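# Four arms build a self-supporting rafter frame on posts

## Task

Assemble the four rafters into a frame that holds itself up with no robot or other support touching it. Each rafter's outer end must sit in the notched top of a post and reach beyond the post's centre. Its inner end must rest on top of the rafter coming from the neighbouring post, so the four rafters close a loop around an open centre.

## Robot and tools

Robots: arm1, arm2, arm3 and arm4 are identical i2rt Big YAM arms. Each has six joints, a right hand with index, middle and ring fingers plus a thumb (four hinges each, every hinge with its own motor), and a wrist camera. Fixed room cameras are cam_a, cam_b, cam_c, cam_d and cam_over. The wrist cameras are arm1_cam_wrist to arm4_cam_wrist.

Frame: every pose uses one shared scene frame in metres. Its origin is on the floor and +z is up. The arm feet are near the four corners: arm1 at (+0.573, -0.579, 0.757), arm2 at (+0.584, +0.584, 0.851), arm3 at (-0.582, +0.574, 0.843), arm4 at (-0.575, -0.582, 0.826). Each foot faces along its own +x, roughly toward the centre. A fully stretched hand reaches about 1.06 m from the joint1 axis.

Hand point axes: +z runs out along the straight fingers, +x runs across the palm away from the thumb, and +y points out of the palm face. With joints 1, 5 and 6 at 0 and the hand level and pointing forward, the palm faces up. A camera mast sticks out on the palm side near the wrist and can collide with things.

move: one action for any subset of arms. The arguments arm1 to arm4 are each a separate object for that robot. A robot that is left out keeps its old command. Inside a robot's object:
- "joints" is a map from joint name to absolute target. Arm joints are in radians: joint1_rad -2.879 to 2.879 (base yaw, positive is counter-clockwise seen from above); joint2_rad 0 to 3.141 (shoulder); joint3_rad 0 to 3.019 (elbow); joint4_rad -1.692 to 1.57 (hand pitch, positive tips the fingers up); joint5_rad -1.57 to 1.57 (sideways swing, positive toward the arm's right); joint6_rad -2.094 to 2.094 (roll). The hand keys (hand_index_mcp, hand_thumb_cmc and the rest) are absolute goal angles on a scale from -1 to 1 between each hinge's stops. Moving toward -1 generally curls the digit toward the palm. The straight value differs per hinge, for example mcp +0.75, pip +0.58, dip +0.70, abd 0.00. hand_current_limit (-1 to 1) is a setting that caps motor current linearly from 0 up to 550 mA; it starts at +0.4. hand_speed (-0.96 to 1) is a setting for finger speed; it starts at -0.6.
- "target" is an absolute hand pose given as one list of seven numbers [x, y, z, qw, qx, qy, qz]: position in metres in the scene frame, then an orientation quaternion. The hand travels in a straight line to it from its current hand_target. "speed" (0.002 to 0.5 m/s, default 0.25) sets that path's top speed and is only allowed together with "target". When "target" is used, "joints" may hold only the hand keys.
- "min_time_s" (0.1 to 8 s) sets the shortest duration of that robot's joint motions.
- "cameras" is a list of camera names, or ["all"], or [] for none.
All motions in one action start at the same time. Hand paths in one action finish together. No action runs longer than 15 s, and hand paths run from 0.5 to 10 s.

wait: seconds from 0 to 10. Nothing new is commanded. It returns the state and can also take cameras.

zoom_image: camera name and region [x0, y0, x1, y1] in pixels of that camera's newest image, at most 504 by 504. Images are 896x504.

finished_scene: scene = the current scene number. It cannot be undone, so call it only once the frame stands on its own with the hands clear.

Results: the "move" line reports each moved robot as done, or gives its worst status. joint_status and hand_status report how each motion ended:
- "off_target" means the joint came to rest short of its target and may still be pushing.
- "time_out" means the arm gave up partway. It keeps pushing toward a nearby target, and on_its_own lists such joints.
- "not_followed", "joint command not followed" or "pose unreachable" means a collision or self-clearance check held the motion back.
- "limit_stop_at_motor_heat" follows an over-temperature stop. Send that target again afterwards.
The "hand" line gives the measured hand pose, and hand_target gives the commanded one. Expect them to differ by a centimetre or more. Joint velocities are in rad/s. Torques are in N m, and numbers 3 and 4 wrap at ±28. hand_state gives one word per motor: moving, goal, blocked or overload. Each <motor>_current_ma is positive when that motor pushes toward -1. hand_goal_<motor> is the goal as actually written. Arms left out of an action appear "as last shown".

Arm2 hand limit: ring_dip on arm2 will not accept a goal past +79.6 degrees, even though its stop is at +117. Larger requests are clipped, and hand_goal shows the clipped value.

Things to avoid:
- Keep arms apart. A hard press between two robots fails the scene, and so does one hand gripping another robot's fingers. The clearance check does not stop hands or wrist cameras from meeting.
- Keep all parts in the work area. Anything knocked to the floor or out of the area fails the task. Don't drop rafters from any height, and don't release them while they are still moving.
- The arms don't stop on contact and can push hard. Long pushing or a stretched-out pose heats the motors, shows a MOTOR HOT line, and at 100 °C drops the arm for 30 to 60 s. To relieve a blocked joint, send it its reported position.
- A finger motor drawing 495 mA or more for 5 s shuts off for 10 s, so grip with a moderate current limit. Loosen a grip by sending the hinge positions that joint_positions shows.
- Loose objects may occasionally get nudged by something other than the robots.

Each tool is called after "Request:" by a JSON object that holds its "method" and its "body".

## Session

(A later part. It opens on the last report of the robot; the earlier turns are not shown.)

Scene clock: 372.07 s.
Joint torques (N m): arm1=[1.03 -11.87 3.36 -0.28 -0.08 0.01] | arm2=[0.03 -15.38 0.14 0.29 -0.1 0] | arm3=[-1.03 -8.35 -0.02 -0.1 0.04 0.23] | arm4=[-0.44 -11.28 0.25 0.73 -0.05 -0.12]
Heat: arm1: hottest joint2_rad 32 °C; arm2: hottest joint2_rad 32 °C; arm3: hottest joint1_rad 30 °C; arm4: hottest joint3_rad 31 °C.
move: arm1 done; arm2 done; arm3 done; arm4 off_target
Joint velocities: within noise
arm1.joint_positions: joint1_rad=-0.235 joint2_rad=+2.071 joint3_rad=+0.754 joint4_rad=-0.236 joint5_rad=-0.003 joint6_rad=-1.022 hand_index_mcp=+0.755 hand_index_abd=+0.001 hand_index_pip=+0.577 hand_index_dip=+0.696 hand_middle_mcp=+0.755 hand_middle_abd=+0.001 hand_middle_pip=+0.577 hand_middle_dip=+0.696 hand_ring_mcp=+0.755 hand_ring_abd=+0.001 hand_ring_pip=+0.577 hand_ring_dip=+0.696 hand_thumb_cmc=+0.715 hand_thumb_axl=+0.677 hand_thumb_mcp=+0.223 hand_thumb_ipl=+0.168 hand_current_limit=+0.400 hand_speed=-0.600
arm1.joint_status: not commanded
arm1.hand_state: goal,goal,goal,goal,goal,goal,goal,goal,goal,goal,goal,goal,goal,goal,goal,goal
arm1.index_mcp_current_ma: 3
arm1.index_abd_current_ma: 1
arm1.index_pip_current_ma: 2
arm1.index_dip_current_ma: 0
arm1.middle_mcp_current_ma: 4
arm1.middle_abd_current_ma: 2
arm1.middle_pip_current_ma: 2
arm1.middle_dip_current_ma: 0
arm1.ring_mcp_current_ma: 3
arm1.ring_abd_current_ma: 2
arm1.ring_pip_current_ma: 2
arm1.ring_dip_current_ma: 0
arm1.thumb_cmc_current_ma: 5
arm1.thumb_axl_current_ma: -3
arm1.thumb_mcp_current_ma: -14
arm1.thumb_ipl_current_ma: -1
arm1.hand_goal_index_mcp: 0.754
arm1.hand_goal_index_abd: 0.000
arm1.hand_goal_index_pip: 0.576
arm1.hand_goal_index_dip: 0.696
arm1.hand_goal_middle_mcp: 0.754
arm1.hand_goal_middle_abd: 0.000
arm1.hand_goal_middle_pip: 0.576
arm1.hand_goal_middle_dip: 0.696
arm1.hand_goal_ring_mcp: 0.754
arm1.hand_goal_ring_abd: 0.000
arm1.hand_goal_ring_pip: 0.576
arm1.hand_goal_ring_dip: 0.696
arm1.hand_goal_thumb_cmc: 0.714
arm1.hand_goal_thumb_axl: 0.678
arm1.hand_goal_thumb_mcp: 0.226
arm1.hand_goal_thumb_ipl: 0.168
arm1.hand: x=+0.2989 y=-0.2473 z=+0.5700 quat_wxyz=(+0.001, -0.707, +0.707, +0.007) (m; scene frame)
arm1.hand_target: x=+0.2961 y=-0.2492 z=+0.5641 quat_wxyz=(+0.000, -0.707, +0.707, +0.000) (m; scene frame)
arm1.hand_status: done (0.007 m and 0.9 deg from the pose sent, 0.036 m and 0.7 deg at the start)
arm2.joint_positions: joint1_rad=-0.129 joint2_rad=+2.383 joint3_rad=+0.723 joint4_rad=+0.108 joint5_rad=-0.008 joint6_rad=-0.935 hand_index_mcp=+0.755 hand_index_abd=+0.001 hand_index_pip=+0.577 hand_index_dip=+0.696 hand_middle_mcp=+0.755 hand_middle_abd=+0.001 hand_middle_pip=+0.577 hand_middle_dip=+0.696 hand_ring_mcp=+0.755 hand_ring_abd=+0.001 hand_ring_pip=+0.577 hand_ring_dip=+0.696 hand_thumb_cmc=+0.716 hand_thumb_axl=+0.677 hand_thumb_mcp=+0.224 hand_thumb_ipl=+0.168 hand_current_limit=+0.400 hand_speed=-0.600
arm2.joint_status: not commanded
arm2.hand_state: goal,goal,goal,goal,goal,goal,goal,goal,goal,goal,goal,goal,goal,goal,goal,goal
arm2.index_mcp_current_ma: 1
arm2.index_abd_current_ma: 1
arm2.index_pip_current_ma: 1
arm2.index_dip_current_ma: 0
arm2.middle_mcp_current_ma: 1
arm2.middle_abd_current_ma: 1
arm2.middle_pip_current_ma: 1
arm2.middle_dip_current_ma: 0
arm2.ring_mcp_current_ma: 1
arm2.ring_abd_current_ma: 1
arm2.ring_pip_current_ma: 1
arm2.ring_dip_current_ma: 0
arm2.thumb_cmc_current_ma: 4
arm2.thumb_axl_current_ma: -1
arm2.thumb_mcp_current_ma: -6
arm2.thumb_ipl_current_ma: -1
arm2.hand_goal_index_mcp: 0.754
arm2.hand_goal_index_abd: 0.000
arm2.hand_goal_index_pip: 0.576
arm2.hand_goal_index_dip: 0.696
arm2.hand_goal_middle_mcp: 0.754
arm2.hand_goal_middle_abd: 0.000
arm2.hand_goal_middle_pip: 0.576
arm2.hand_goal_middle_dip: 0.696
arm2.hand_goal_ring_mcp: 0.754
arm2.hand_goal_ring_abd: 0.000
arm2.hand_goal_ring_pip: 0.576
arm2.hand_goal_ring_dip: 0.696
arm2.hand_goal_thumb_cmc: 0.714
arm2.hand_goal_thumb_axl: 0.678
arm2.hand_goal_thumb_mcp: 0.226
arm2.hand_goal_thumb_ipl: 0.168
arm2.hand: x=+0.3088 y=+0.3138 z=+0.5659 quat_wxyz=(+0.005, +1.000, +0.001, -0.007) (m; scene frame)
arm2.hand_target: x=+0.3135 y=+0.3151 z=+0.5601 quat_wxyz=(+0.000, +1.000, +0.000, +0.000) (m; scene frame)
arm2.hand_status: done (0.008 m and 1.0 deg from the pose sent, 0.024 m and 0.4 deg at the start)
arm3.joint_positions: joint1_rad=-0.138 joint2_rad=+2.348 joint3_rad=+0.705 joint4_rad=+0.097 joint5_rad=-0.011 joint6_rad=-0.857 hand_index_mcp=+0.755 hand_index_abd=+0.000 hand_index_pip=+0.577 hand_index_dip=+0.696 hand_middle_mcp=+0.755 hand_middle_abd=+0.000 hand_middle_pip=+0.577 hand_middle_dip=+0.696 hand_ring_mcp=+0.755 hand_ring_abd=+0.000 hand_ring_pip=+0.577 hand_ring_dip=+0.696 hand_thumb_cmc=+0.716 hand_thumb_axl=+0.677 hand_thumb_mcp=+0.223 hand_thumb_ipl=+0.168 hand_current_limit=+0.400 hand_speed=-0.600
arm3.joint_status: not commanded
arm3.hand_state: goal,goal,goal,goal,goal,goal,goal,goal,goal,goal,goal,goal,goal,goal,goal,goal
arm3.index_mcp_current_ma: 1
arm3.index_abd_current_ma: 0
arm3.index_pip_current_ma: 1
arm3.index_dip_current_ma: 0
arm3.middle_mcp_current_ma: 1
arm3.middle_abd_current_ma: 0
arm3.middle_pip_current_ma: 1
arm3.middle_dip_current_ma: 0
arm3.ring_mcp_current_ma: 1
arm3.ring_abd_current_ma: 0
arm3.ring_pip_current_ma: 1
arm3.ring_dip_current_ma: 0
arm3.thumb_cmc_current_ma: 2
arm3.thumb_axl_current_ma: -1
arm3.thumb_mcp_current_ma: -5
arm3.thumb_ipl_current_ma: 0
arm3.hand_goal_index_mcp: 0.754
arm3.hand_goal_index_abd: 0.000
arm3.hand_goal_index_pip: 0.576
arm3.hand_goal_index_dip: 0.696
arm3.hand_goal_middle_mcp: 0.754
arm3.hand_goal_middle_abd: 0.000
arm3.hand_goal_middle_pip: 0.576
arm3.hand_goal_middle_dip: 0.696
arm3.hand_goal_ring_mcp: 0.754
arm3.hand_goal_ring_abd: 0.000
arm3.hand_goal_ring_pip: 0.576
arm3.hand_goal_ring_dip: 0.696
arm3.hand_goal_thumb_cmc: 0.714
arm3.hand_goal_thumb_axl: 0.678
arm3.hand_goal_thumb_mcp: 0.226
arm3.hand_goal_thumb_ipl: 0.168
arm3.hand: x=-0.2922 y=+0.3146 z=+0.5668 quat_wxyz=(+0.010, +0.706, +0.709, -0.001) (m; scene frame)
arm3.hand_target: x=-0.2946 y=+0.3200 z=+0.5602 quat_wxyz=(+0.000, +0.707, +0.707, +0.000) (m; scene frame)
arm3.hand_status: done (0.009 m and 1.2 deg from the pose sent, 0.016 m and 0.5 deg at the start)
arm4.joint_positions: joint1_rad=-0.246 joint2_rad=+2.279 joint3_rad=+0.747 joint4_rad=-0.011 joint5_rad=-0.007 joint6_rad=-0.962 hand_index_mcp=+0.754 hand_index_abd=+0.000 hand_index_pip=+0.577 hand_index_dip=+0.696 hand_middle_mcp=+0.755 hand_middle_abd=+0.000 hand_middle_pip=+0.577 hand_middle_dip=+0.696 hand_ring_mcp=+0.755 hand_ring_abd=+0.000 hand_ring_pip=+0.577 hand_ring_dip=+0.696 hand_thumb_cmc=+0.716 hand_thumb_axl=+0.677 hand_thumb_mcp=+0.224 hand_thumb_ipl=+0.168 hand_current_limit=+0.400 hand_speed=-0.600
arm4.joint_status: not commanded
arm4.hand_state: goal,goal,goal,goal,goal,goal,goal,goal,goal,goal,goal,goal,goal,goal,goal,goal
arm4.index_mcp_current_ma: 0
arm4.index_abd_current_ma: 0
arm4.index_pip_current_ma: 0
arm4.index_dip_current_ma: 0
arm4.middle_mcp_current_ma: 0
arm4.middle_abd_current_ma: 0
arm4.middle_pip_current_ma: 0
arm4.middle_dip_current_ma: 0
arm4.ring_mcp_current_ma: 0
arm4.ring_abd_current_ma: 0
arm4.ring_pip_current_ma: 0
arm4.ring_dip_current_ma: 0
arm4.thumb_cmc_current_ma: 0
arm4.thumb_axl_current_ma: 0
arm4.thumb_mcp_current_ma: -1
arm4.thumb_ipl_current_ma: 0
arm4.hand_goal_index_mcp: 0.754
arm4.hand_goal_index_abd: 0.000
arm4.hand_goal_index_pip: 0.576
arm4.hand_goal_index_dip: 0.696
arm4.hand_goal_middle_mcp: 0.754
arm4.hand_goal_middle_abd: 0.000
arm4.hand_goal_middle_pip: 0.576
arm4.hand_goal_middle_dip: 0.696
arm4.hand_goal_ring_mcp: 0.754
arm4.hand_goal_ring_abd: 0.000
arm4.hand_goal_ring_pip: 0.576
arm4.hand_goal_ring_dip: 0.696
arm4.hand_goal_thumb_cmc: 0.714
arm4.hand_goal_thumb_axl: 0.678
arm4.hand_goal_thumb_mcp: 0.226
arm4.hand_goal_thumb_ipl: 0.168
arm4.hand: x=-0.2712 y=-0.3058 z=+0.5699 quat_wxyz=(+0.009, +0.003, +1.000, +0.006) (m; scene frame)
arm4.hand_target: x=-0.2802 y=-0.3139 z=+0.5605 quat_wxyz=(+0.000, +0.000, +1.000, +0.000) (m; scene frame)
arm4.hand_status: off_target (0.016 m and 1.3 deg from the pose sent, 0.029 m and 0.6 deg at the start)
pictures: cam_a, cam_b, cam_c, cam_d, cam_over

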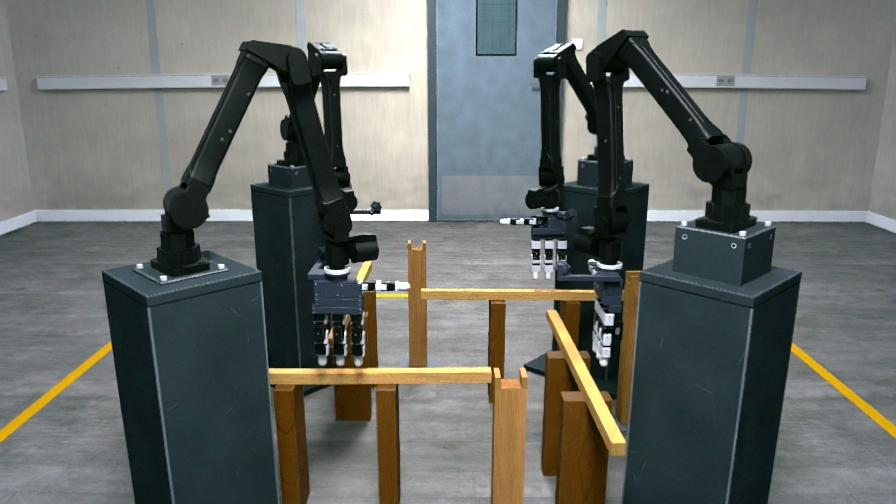

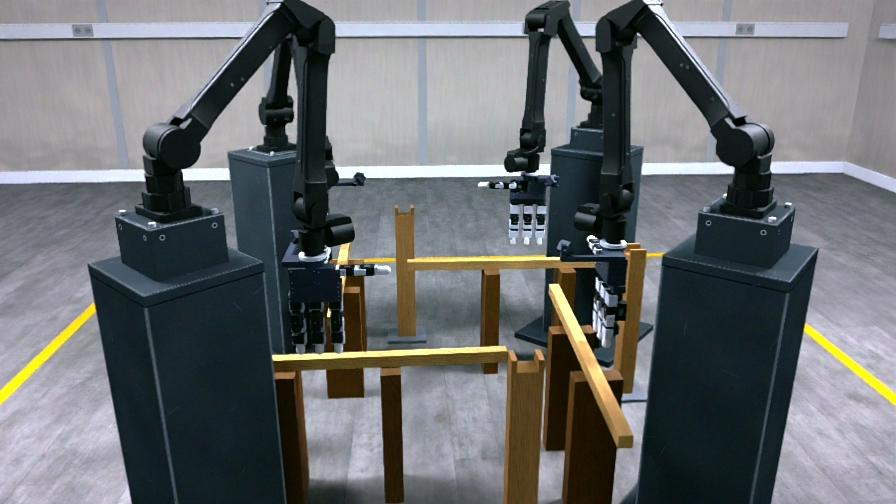

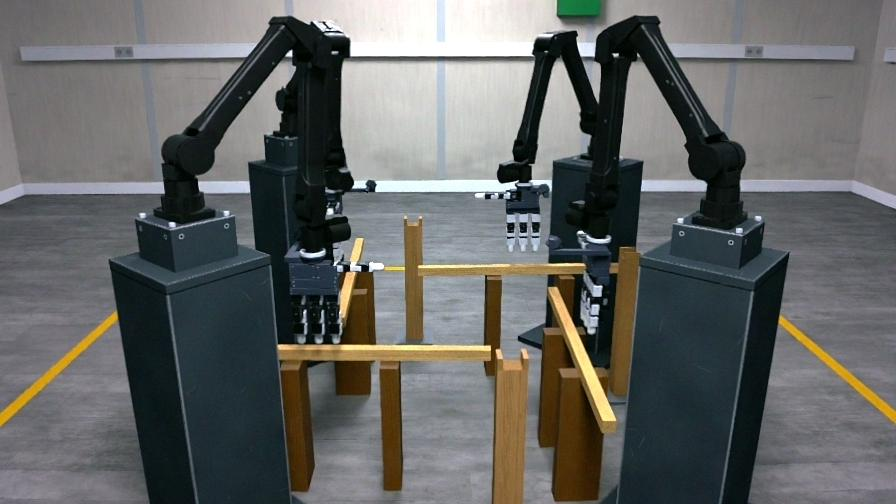

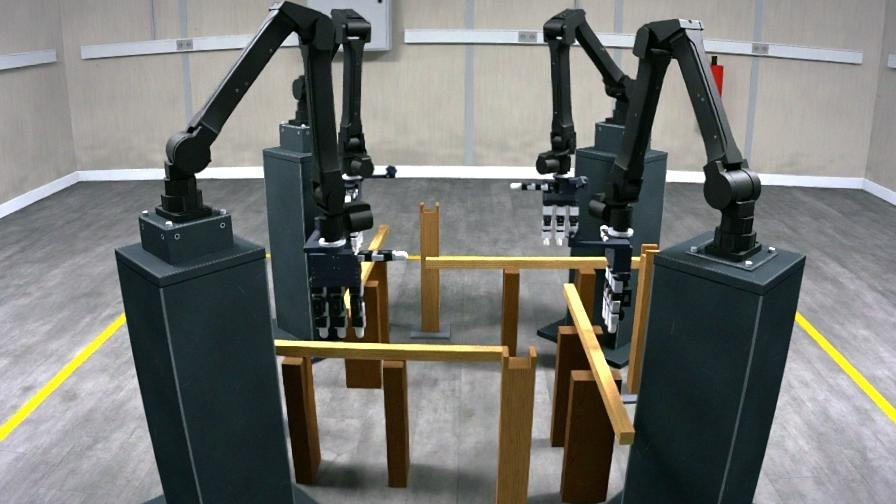

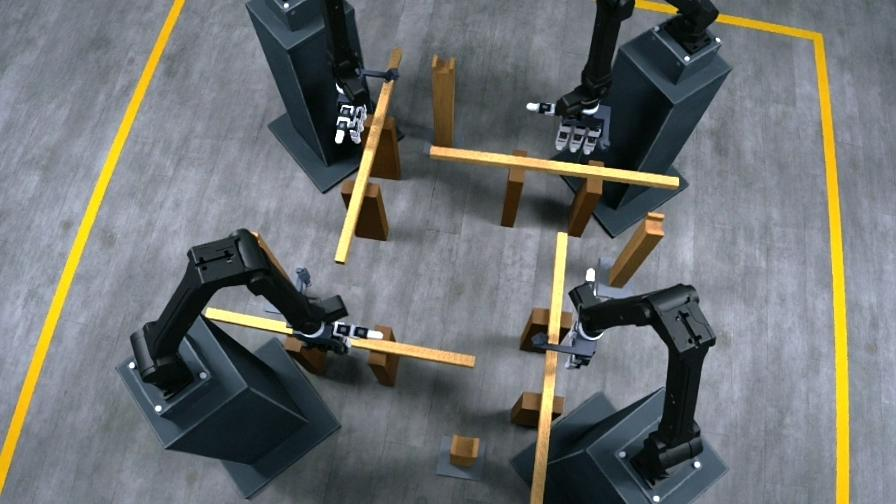

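Request:
{"method": "move", "body": {"arm1": {"target":[0.297,-0.270,0.56,0,0.7071,-0.7071,0],"speed":0.2}, "arm2": {"target":[0.290,0.310,0.555,0,1,0,0],"speed":0.2}, "arm3": {"target":[-0.299,0.289,0.555,0,0.7071,0.7071,0],"speed":0.2}, "arm4": {"target":[-0.28,-0.318,0.555,0,0,1,0],"speed":0.2}}}

Request:
{"method": "move", "body": {"arm1": {"target":[0.297,-0.270,0.465,0,0.7071,-0.7071,0],"speed":0.15}, "arm2": {"target":[0.290,0.310,0.465,0,1,0,0],"speed":0.15}, "arm3": {"target":[-0.299,0.289,0.465,0,0.7071,0.7071,0],"speed":0.15}, "arm4": {"target":[-0.28,-0.318,0.465,0,0,1,0],"speed":0.15}, "cameras": ["cam_a","cam_b","cam_c","cam_d"]}}

Request:
{"method": "zoom_image", "body": {"camera": "cam_a", "region": [260, 250, 660, 450]}}

Request:
{"method": "zoom_image", "body": {"camera": "cam_b", "region": [260, 230, 660, 430]}}

Request:
{"method": "zoom_image", "body": {"camera": "cam_c", "region": [260, 230, 660, 430]}}

Request:
{"method": "zoom_image", "body": {"camera": "cam_d", "region": [260, 230, 660, 430]}}

Scene clock: 439.97 s.
Joint torques (N m): arm1=[1.2 -10.75 1.88 1.02 -0.01 0.02] | arm2=[-0.97 -15.21 0.32 0.32 -0.11 -0.09] | arm3=[-2.02 -8.35 0.29 -0.08 0.02 0.02] | arm4=[-0.62 -11.16 0.2 0.75 -0.07 -0.14]
Heat: arm1: hottest joint2_rad 33 °C; arm2: hottest joint2_rad 33 °C; arm3: hottest joint1_rad 30 °C; arm4: hottest joint2_rad 30 °C.
move: arm1 done; arm2 off_target; arm3 off_target; arm4 off_target
Joint velocities: within noise
arm1.joint_positions: joint1_rad=-0.206 joint2_rad=+2.071 joint3_rad=+0.720 joint4_rad=-0.210 joint5_rad=-0.003 joint6_rad=-0.992 hand_index_mcp=+0.755 hand_index_abd=+0.001 hand_index_pip=+0.577 hand_index_dip=+0.696 hand_middle_mcp=+0.755 hand_middle_abd=+0.001 hand_middle_pip=+0.577 hand_middle_dip=+0.696 hand_ring_mcp=+0.755 hand_ring_abd=+0.001 hand_ring_pip=+0.577 hand_ring_dip=+0.696 hand_thumb_cmc=+0.715 hand_thumb_axl=+0.677 hand_thumb_mcp=+0.223 hand_thumb_ipl=+0.168 hand_current_limit=+0.400 hand_speed=-0.600
arm1.joint_status: not commanded
arm1.hand_state: goal,goal,goal,goal,goal,goal,goal,goal,goal,goal,goal,goal,goal,goal,goal,goal
arm1.index_mcp_current_ma: 3
arm1.index_abd_current_ma: 1
arm1.index_pip_current_ma: 2
arm1.index_dip_current_ma: 0
arm1.middle_mcp_current_ma: 4
arm1.middle_abd_current_ma: 2
arm1.middle_pip_current_ma: 2
arm1.middle_dip_current_ma: 0
arm1.ring_mcp_current_ma: 3
arm1.ring_abd_current_ma: 2
arm1.ring_pip_current_ma: 2
arm1.ring_dip_current_ma: 0
arm1.thumb_cmc_current_ma: 5
arm1.thumb_axl_current_ma: -3
arm1.thumb_mcp_current_ma: -14
arm1.thumb_ipl_current_ma: -1
arm1.hand_goal_index_mcp: 0.754
arm1.hand_goal_index_abd: 0.000
arm1.hand_goal_index_pip: 0.576
arm1.hand_goal_index_dip: 0.696
arm1.hand_goal_middle_mcp: 0.754
arm1.hand_goal_middle_abd: 0.000
arm1.hand_goal_middle_pip: 0.576
arm1.hand_goal_middle_dip: 0.696
arm1.hand_goal_ring_mcp: 0.754
arm1.hand_goal_ring_abd: 0.000
arm1.hand_goal_ring_pip: 0.576
arm1.hand_goal_ring_dip: 0.696
arm1.hand_goal_thumb_cmc: 0.714
arm1.hand_goal_thumb_axl: 0.678
arm1.hand_goal_thumb_mcp: 0.226
arm1.hand_goal_thumb_ipl: 0.168
arm1.hand: x=+0.2976 y=-0.2652 z=+0.5664 quat_wxyz=(+0.000, -0.707, +0.707, +0.004) (m; scene frame)
arm1.hand_target: x=+0.2971 y=-0.2701 z=+0.5601 quat_wxyz=(+0.000, -0.707, +0.707, +0.000) (m; scene frame)
arm1.hand_status: done (0.008 m and 0.4 deg from the pose sent, 0.025 m and 0.9 deg at the start)
arm2.joint_positions: joint1_rad=-0.147 joint2_rad=+2.383 joint3_rad=+0.786 joint4_rad=+0.056 joint5_rad=-0.008 joint6_rad=-0.949 hand_index_mcp=+0.755 hand_index_abd=+0.001 hand_index_pip=+0.577 hand_index_dip=+0.696 hand_middle_mcp=+0.755 hand_middle_abd=+0.001 hand_middle_pip=+0.577 hand_middle_dip=+0.696 hand_ring_mcp=+0.755 hand_ring_abd=+0.001 hand_ring_pip=+0.577 hand_ring_dip=+0.696 hand_thumb_cmc=+0.716 hand_thumb_axl=+0.677 hand_thumb_mcp=+0.224 hand_thumb_ipl=+0.168 hand_current_limit=+0.400 hand_speed=-0.600
arm2.joint_status: not commanded
arm2.hand_state: goal,goal,goal,goal,goal,goal,goal,goal,goal,goal,goal,goal,goal,goal,goal,goal
arm2.index_mcp_current_ma: 1
arm2.index_abd_current_ma: 1
arm2.index_pip_current_ma: 1
arm2.index_dip_current_ma: 0
arm2.middle_mcp_current_ma: 1
arm2.middle_abd_current_ma: 1
arm2.middle_pip_current_ma: 1
arm2.middle_dip_current_ma: 0
arm2.ring_mcp_current_ma: 1
arm2.ring_abd_current_ma: 1
arm2.ring_pip_current_ma: 1
arm2.ring_dip_current_ma: 0
arm2.thumb_cmc_current_ma: 4
arm2.thumb_axl_current_ma: -1
arm2.thumb_mcp_current_ma: -6
arm2.thumb_ipl_current_ma: -1
arm2.hand_goal_index_mcp: 0.754
arm2.hand_goal_index_abd: 0.000
arm2.hand_goal_index_pip: 0.576
arm2.hand_goal_index_dip: 0.696
arm2.hand_goal_middle_mcp: 0.754
arm2.hand_goal_middle_abd: 0.000
arm2.hand_goal_middle_pip: 0.576
arm2.hand_goal_middle_dip: 0.696
arm2.hand_goal_ring_mcp: 0.754
arm2.hand_goal_ring_abd: 0.000
arm2.hand_goal_ring_pip: 0.576
arm2.hand_goal_ring_dip: 0.696
arm2.hand_goal_thumb_cmc: 0.714
arm2.hand_goal_thumb_axl: 0.678
arm2.hand_goal_thumb_mcp: 0.226
arm2.hand_goal_thumb_ipl: 0.168
arm2.hand: x=+0.2837 y=+0.3027 z=+0.5653 quat_wxyz=(+0.008, +1.000, +0.000, -0.012) (m; scene frame)
arm2.hand_target: x=+0.2902 y=+0.3101 z=+0.5554 quat_wxyz=(+0.000, +1.000, +0.000, +0.000) (m; scene frame)
arm2.hand_status: off_target (0.014 m and 1.6 deg from the pose sent, 0.022 m and 1.0 deg at the start)
arm3.joint_positions: joint1_rad=-0.200 joint2_rad=+2.353 joint3_rad=+0.767 joint4_rad=+0.047 joint5_rad=-0.011 joint6_rad=-0.907 hand_index_mcp=+0.755 hand_index_abd=+0.000 hand_index_pip=+0.577 hand_index_dip=+0.696 hand_middle_mcp=+0.755 hand_middle_abd=+0.000 hand_middle_pip=+0.577 hand_middle_dip=+0.696 hand_ring_mcp=+0.755 hand_ring_abd=+0.000 hand_ring_pip=+0.577 hand_ring_dip=+0.696 hand_thumb_cmc=+0.716 hand_thumb_axl=+0.677 hand_thumb_mcp=+0.223 hand_thumb_ipl=+0.168 hand_current_limit=+0.400 hand_speed=-0.600
arm3.joint_status: not commanded
arm3.hand_state: goal,goal,goal,goal,goal,goal,goal,goal,goal,goal,goal,goal,goal,goal,goal,goal
arm3.index_mcp_current_ma: 1
arm3.index_abd_current_ma: 0
arm3.index_pip_current_ma: 1
arm3.index_dip_current_ma: 0
arm3.middle_mcp_current_ma: 1
arm3.middle_abd_current_ma: 0
arm3.middle_pip_current_ma: 1
arm3.middle_dip_current_ma: 0
arm3.ring_mcp_current_ma: 1
arm3.ring_abd_current_ma: 0
arm3.ring_pip_current_ma: 1
arm3.ring_dip_current_ma: 0
arm3.thumb_cmc_current_ma: 2
arm3.thumb_axl_current_ma: -1
arm3.thumb_mcp_current_ma: -5
arm3.thumb_ipl_current_ma: 0
arm3.hand_goal_index_mcp: 0.754
arm3.hand_goal_index_abd: 0.000
arm3.hand_goal_index_pip: 0.576
arm3.hand_goal_index_dip: 0.696
arm3.hand_goal_middle_mcp: 0.754
arm3.hand_goal_middle_abd: 0.000
arm3.hand_goal_middle_pip: 0.576
arm3.hand_goal_middle_dip: 0.696
arm3.hand_goal_ring_mcp: 0.754
arm3.hand_goal_ring_abd: 0.000
arm3.hand_goal_ring_pip: 0.576
arm3.hand_goal_ring_dip: 0.696
arm3.hand_goal_thumb_cmc: 0.714
arm3.hand_goal_thumb_axl: 0.678
arm3.hand_goal_thumb_mcp: 0.226
arm3.hand_goal_thumb_ipl: 0.168
arm3.hand: x=-0.2924 y=+0.2817 z=+0.5649 quat_wxyz=(+0.014, +0.710, +0.705, -0.002) (m; scene frame)
arm3.hand_target: x=-0.2991 y=+0.2891 z=+0.5554 quat_wxyz=(+0.000, +0.707, +0.707, +0.000) (m; scene frame)
arm3.hand_status: off_target (0.014 m and 1.6 deg from the pose sent, 0.029 m and 1.2 deg at the start)
arm4.joint_positions: joint1_rad=-0.252 joint2_rad=+2.291 joint3_rad=+0.747 joint4_rad=+0.004 joint5_rad=-0.007 joint6_rad=-0.972 hand_index_mcp=+0.754 hand_index_abd=+0.000 hand_index_pip=+0.577 hand_index_dip=+0.696 hand_middle_mcp=+0.755 hand_middle_abd=+0.000 hand_middle_pip=+0.577 hand_middle_dip=+0.696 hand_ring_mcp=+0.755 hand_ring_abd=+0.000 hand_ring_pip=+0.577 hand_ring_dip=+0.696 hand_thumb_cmc=+0.716 hand_thumb_axl=+0.677 hand_thumb_mcp=+0.224 hand_thumb_ipl=+0.168 hand_current_limit=+0.400 hand_speed=-0.600
arm4.joint_status: not commanded
arm4.hand_state: goal,goal,goal,goal,goal,goal,goal,goal,goal,goal,goal,goal,goal,goal,goal,goal
arm4.index_mcp_current_ma: 0
arm4.index_abd_current_ma: 0
arm4.index_pip_current_ma: 0
arm4.index_dip_current_ma: 0
arm4.middle_mcp_current_ma: 0
arm4.middle_abd_current_ma: 0
arm4.middle_pip_current_ma: 0
arm4.middle_dip_current_ma: 0
arm4.ring_mcp_current_ma: 0
arm4.ring_abd_current_ma: 0
arm4.ring_pip_current_ma: 0
arm4.ring_dip_current_ma: 0
arm4.thumb_cmc_current_ma: 0
arm4.thumb_axl_current_ma: 0
arm4.thumb_mcp_current_ma: -1
arm4.thumb_ipl_current_ma: 0
arm4.hand_goal_index_mcp: 0.754
arm4.hand_goal_index_abd: 0.000
arm4.hand_goal_index_pip: 0.576
arm4.hand_goal_index_dip: 0.696
arm4.hand_goal_middle_mcp: 0.754
arm4.hand_goal_middle_abd: 0.000
arm4.hand_goal_middle_pip: 0.576
arm4.hand_goal_middle_dip: 0.696
arm4.hand_goal_ring_mcp: 0.754
arm4.hand_goal_ring_abd: 0.000
arm4.hand_goal_ring_pip: 0.576
arm4.hand_goal_ring_dip: 0.696
arm4.hand_goal_thumb_cmc: 0.714
arm4.hand_goal_thumb_axl: 0.678
arm4.hand_goal_thumb_mcp: 0.226
arm4.hand_goal_thumb_ipl: 0.168
arm4.hand: x=-0.2709 y=-0.3079 z=+0.5665 quat_wxyz=(+0.010, +0.001, +1.000, +0.007) (m; scene frame)
arm4.hand_target: x=-0.2802 y=-0.3179 z=+0.5557 quat_wxyz=(+0.000, +0.000, +1.000, +0.000) (m; scene frame)
arm4.hand_status: off_target (0.018 m and 1.4 deg from the pose sent, 0.021 m and 1.3 deg at the start)
pictures: none

Scene clock: 441.43 s.
Joint torques (N m): arm1=[1.79 -12.34 0.69 0.68 -0.04 -0.03] | arm2=[-0.79 -16.5 -0.29 0.99 -0.11 -0.07] | arm3=[-1.73 -9.29 -0.58 0.42 0.02 0.05] | arm4=[-0.56 -12.1 -0.1 0.68 -0.06 -0.11]
Heat: arm1: hottest joint2_rad 33 °C; arm2: hottest joint2_rad 33 °C; arm3: hottest joint1_rad 30 °C; arm4: hottest joint2_rad 30 °C.
move: arm1 done; arm2 done; arm3 done; arm4 off_target
Joint velocities: within noise
arm1.joint_positions: joint1_rad=-0.206 joint2_rad=+2.377 joint3_rad=+0.814 joint4_rad=-0.007 joint5_rad=-0.003 joint6_rad=-0.991 hand_index_mcp=+0.755 hand_index_abd=+0.001 hand_index_pip=+0.577 hand_index_dip=+0.696 hand_middle_mcp=+0.755 hand_middle_abd=+0.001 hand_middle_pip=+0.577 hand_middle_dip=+0.696 hand_ring_mcp=+0.755 hand_ring_abd=+0.001 hand_ring_pip=+0.577 hand_ring_dip=+0.696 hand_thumb_cmc=+0.715 hand_thumb_axl=+0.677 hand_thumb_mcp=+0.223 hand_thumb_ipl=+0.168 hand_current_limit=+0.400 hand_speed=-0.600
arm1.joint_status: not commanded
arm1.hand_state: goal,goal,goal,goal,goal,goal,goal,goal,goal,goal,goal,goal,goal,goal,goal,goal
arm1.index_mcp_current_ma: 3
arm1.index_abd_current_ma: 1
arm1.index_pip_current_ma: 2
arm1.index_dip_current_ma: 0
arm1.middle_mcp_current_ma: 4
arm1.middle_abd_current_ma: 2
arm1.middle_pip_current_ma: 2
arm1.middle_dip_current_ma: 0
arm1.ring_mcp_current_ma: 3
arm1.ring_abd_current_ma: 2
arm1.ring_pip_current_ma: 2
arm1.ring_dip_current_ma: 0
arm1.thumb_cmc_current_ma: 5
arm1.thumb_axl_current_ma: -3
arm1.thumb_mcp_current_ma: -14
arm1.thumb_ipl_current_ma: -1
arm1.hand_goal_index_mcp: 0.754
arm1.hand_goal_index_abd: 0.000
arm1.hand_goal_index_pip: 0.576
arm1.hand_goal_index_dip: 0.696
arm1.hand_goal_middle_mcp: 0.754
arm1.hand_goal_middle_abd: 0.000
arm1.hand_goal_middle_pip: 0.576
arm1.hand_goal_middle_dip: 0.696
arm1.hand_goal_ring_mcp: 0.754
arm1.hand_goal_ring_abd: 0.000
arm1.hand_goal_ring_pip: 0.576
arm1.hand_goal_ring_dip: 0.696
arm1.hand_goal_thumb_cmc: 0.714
arm1.hand_goal_thumb_axl: 0.678
arm1.hand_goal_thumb_mcp: 0.226
arm1.hand_goal_thumb_ipl: 0.168
arm1.hand: x=+0.2996 y=-0.2679 z=+0.4703 quat_wxyz=(-0.001, -0.707, +0.707, +0.000) (m; scene frame)
arm1.hand_target: x=+0.2971 y=-0.2701 z=+0.4651 quat_wxyz=(+0.000, -0.707, +0.707, +0.000) (m; scene frame)
arm1.hand_status: done (0.006 m and 0.1 deg from the pose sent, 0.102 m and 0.4 deg at the start)
arm2.joint_positions: joint1_rad=-0.147 joint2_rad=+2.657 joint3_rad=+0.945 joint4_rad=+0.150 joint5_rad=-0.008 joint6_rad=-0.949 hand_index_mcp=+0.755 hand_index_abd=+0.001 hand_index_pip=+0.577 hand_index_dip=+0.696 hand_middle_mcp=+0.755 hand_middle_abd=+0.001 hand_middle_pip=+0.577 hand_middle_dip=+0.696 hand_ring_mcp=+0.755 hand_ring_abd=+0.001 hand_ring_pip=+0.577 hand_ring_dip=+0.696 hand_thumb_cmc=+0.716 hand_thumb_axl=+0.677 hand_thumb_mcp=+0.224 hand_thumb_ipl=+0.168 hand_current_limit=+0.400 hand_speed=-0.600
arm2.joint_status: not commanded
arm2.hand_state: goal,goal,goal,goal,goal,goal,goal,goal,goal,goal,goal,goal,goal,goal,goal,goal
arm2.index_mcp_current_ma: 1
arm2.index_abd_current_ma: 1
arm2.index_pip_current_ma: 1
arm2.index_dip_current_ma: 0
arm2.middle_mcp_current_ma: 1
arm2.middle_abd_current_ma: 1
arm2.middle_pip_current_ma: 1
arm2.middle_dip_current_ma: 0
arm2.ring_mcp_current_ma: 1
arm2.ring_abd_current_ma: 1
arm2.ring_pip_current_ma: 1
arm2.ring_dip_current_ma: 0
arm2.thumb_cmc_current_ma: 4
arm2.thumb_axl_current_ma: -1
arm2.thumb_mcp_current_ma: -6
arm2.thumb_ipl_current_ma: -1
arm2.hand_goal_index_mcp: 0.754
arm2.hand_goal_index_abd: 0.000
arm2.hand_goal_index_pip: 0.576
arm2.hand_goal_index_dip: 0.696
arm2.hand_goal_middle_mcp: 0.754
arm2.hand_goal_middle_abd: 0.000
arm2.hand_goal_middle_pip: 0.576
arm2.hand_goal_middle_dip: 0.696
arm2.hand_goal_ring_mcp: 0.754
arm2.hand_goal_ring_abd: 0.000
arm2.hand_goal_ring_pip: 0.576
arm2.hand_goal_ring_dip: 0.696
arm2.hand_goal_thumb_cmc: 0.714
arm2.hand_goal_thumb_axl: 0.678
arm2.hand_goal_thumb_mcp: 0.226
arm2.hand_goal_thumb_ipl: 0.168
arm2.hand: x=+0.2861 y=+0.3054 z=+0.4728 quat_wxyz=(+0.002, +1.000, +0.000, -0.003) (m; scene frame)
arm2.hand_target: x=+0.2900 y=+0.3101 z=+0.4652 quat_wxyz=(+0.000, +1.000, +0.000, +0.000) (m; scene frame)
arm2.hand_status: done (0.010 m and 0.5 deg from the pose sent, 0.101 m and 1.6 deg at the start)
arm3.joint_positions: joint1_rad=-0.200 joint2_rad=+2.629 joint3_rad=+0.921 joint4_rad=+0.151 joint5_rad=-0.011 joint6_rad=-0.907 hand_index_mcp=+0.755 hand_index_abd=+0.000 hand_index_pip=+0.577 hand_index_dip=+0.696 hand_middle_mcp=+0.755 hand_middle_abd=+0.000 hand_middle_pip=+0.577 hand_middle_dip=+0.696 hand_ring_mcp=+0.755 hand_ring_abd=+0.000 hand_ring_pip=+0.577 hand_ring_dip=+0.696 hand_thumb_cmc=+0.716 hand_thumb_axl=+0.677 hand_thumb_mcp=+0.223 hand_thumb_ipl=+0.168 hand_current_limit=+0.400 hand_speed=-0.600
arm3.joint_status: not commanded
arm3.hand_state: goal,goal,goal,goal,goal,goal,goal,goal,goal,goal,goal,goal,goal,goal,goal,goal
arm3.index_mcp_current_ma: 1
arm3.index_abd_current_ma: 0
arm3.index_pip_current_ma: 1
arm3.index_dip_current_ma: 0
arm3.middle_mcp_current_ma: 1
arm3.middle_abd_current_ma: 0
arm3.middle_pip_current_ma: 1
arm3.middle_dip_current_ma: 0
arm3.ring_mcp_current_ma: 1
arm3.ring_abd_current_ma: 0
arm3.ring_pip_current_ma: 1
arm3.ring_dip_current_ma: 0
arm3.thumb_cmc_current_ma: 2
arm3.thumb_axl_current_ma: -1
arm3.thumb_mcp_current_ma: -5
arm3.thumb_ipl_current_ma: 0
arm3.hand_goal_index_mcp: 0.754
arm3.hand_goal_index_abd: 0.000
arm3.hand_goal_index_pip: 0.576
arm3.hand_goal_index_dip: 0.696
arm3.hand_goal_middle_mcp: 0.754
arm3.hand_goal_middle_abd: 0.000
arm3.hand_goal_middle_pip: 0.576
arm3.hand_goal_middle_dip: 0.696
arm3.hand_goal_ring_mcp: 0.754
arm3.hand_goal_ring_abd: 0.000
arm3.hand_goal_ring_pip: 0.576
arm3.hand_goal_ring_dip: 0.696
arm3.hand_goal_thumb_cmc: 0.714
arm3.hand_goal_thumb_axl: 0.678
arm3.hand_goal_thumb_mcp: 0.226
arm3.hand_goal_thumb_ipl: 0.168
arm3.hand: x=-0.2954 y=+0.2838 z=+0.4726 quat_wxyz=(+0.004, +0.710, +0.705, -0.001) (m; scene frame)
arm3.hand_target: x=-0.2991 y=+0.2890 z=+0.4652 quat_wxyz=(+0.000, +0.707, +0.707, +0.000) (m; scene frame)
arm3.hand_status: done (0.010 m and 0.7 deg from the pose sent, 0.100 m and 1.6 deg at the start)
arm4.joint_positions: joint1_rad=-0.252 joint2_rad=+2.572 joint3_rad=+0.877 joint4_rad=+0.140 joint5_rad=-0.007 joint6_rad=-0.972 hand_index_mcp=+0.754 hand_index_abd=+0.000 hand_index_pip=+0.577 hand_index_dip=+0.696 hand_middle_mcp=+0.755 hand_middle_abd=+0.000 hand_middle_pip=+0.577 hand_middle_dip=+0.696 hand_ring_mcp=+0.755 hand_ring_abd=+0.000 hand_ring_pip=+0.577 hand_ring_dip=+0.696 hand_thumb_cmc=+0.716 hand_thumb_axl=+0.677 hand_thumb_mcp=+0.224 hand_thumb_ipl=+0.168 hand_current_limit=+0.400 hand_speed=-0.600
arm4.joint_status: not commanded
arm4.hand_state: goal,goal,goal,goal,goal,goal,goal,goal,goal,goal,goal,goal,goal,goal,goal,goal
arm4.index_mcp_current_ma: 0
arm4.index_abd_current_ma: 0
arm4.index_pip_current_ma: 0
arm4.index_dip_current_ma: 0
arm4.middle_mcp_current_ma: 0
arm4.middle_abd_current_ma: 0
arm4.middle_pip_current_ma: 0
arm4.middle_dip_current_ma: 0
arm4.ring_mcp_current_ma: 0
arm4.ring_abd_current_ma: 0
arm4.ring_pip_current_ma: 0
arm4.ring_dip_current_ma: 0
arm4.thumb_cmc_current_ma: 0
arm4.thumb_axl_current_ma: 0
arm4.thumb_mcp_current_ma: -1
arm4.thumb_ipl_current_ma: 0
arm4.hand_goal_index_mcp: 0.754
arm4.hand_goal_index_abd: 0.000
arm4.hand_goal_index_pip: 0.576
arm4.hand_goal_index_dip: 0.696
arm4.hand_goal_middle_mcp: 0.754
arm4.hand_goal_middle_abd: 0.000
arm4.hand_goal_middle_pip: 0.576
arm4.hand_goal_middle_dip: 0.696
arm4.hand_goal_ring_mcp: 0.754
arm4.hand_goal_ring_abd: 0.000
arm4.hand_goal_ring_pip: 0.576
arm4.hand_goal_ring_dip: 0.696
arm4.hand_goal_thumb_cmc: 0.714
arm4.hand_goal_thumb_axl: 0.678
arm4.hand_goal_thumb_mcp: 0.226
arm4.hand_goal_thumb_ipl: 0.168
arm4.hand: x=-0.2763 y=-0.3123 z=+0.4752 quat_wxyz=(+0.004, +0.001, +1.000, +0.003) (m; scene frame)
arm4.hand_target: x=-0.2801 y=-0.3180 z=+0.4654 quat_wxyz=(+0.000, +0.000, +1.000, +0.000) (m; scene frame)
arm4.hand_status: off_target (0.012 m and 0.6 deg from the pose sent, 0.102 m and 1.4 deg at the start)
pictures: cam_a, cam_b, cam_c, cam_d

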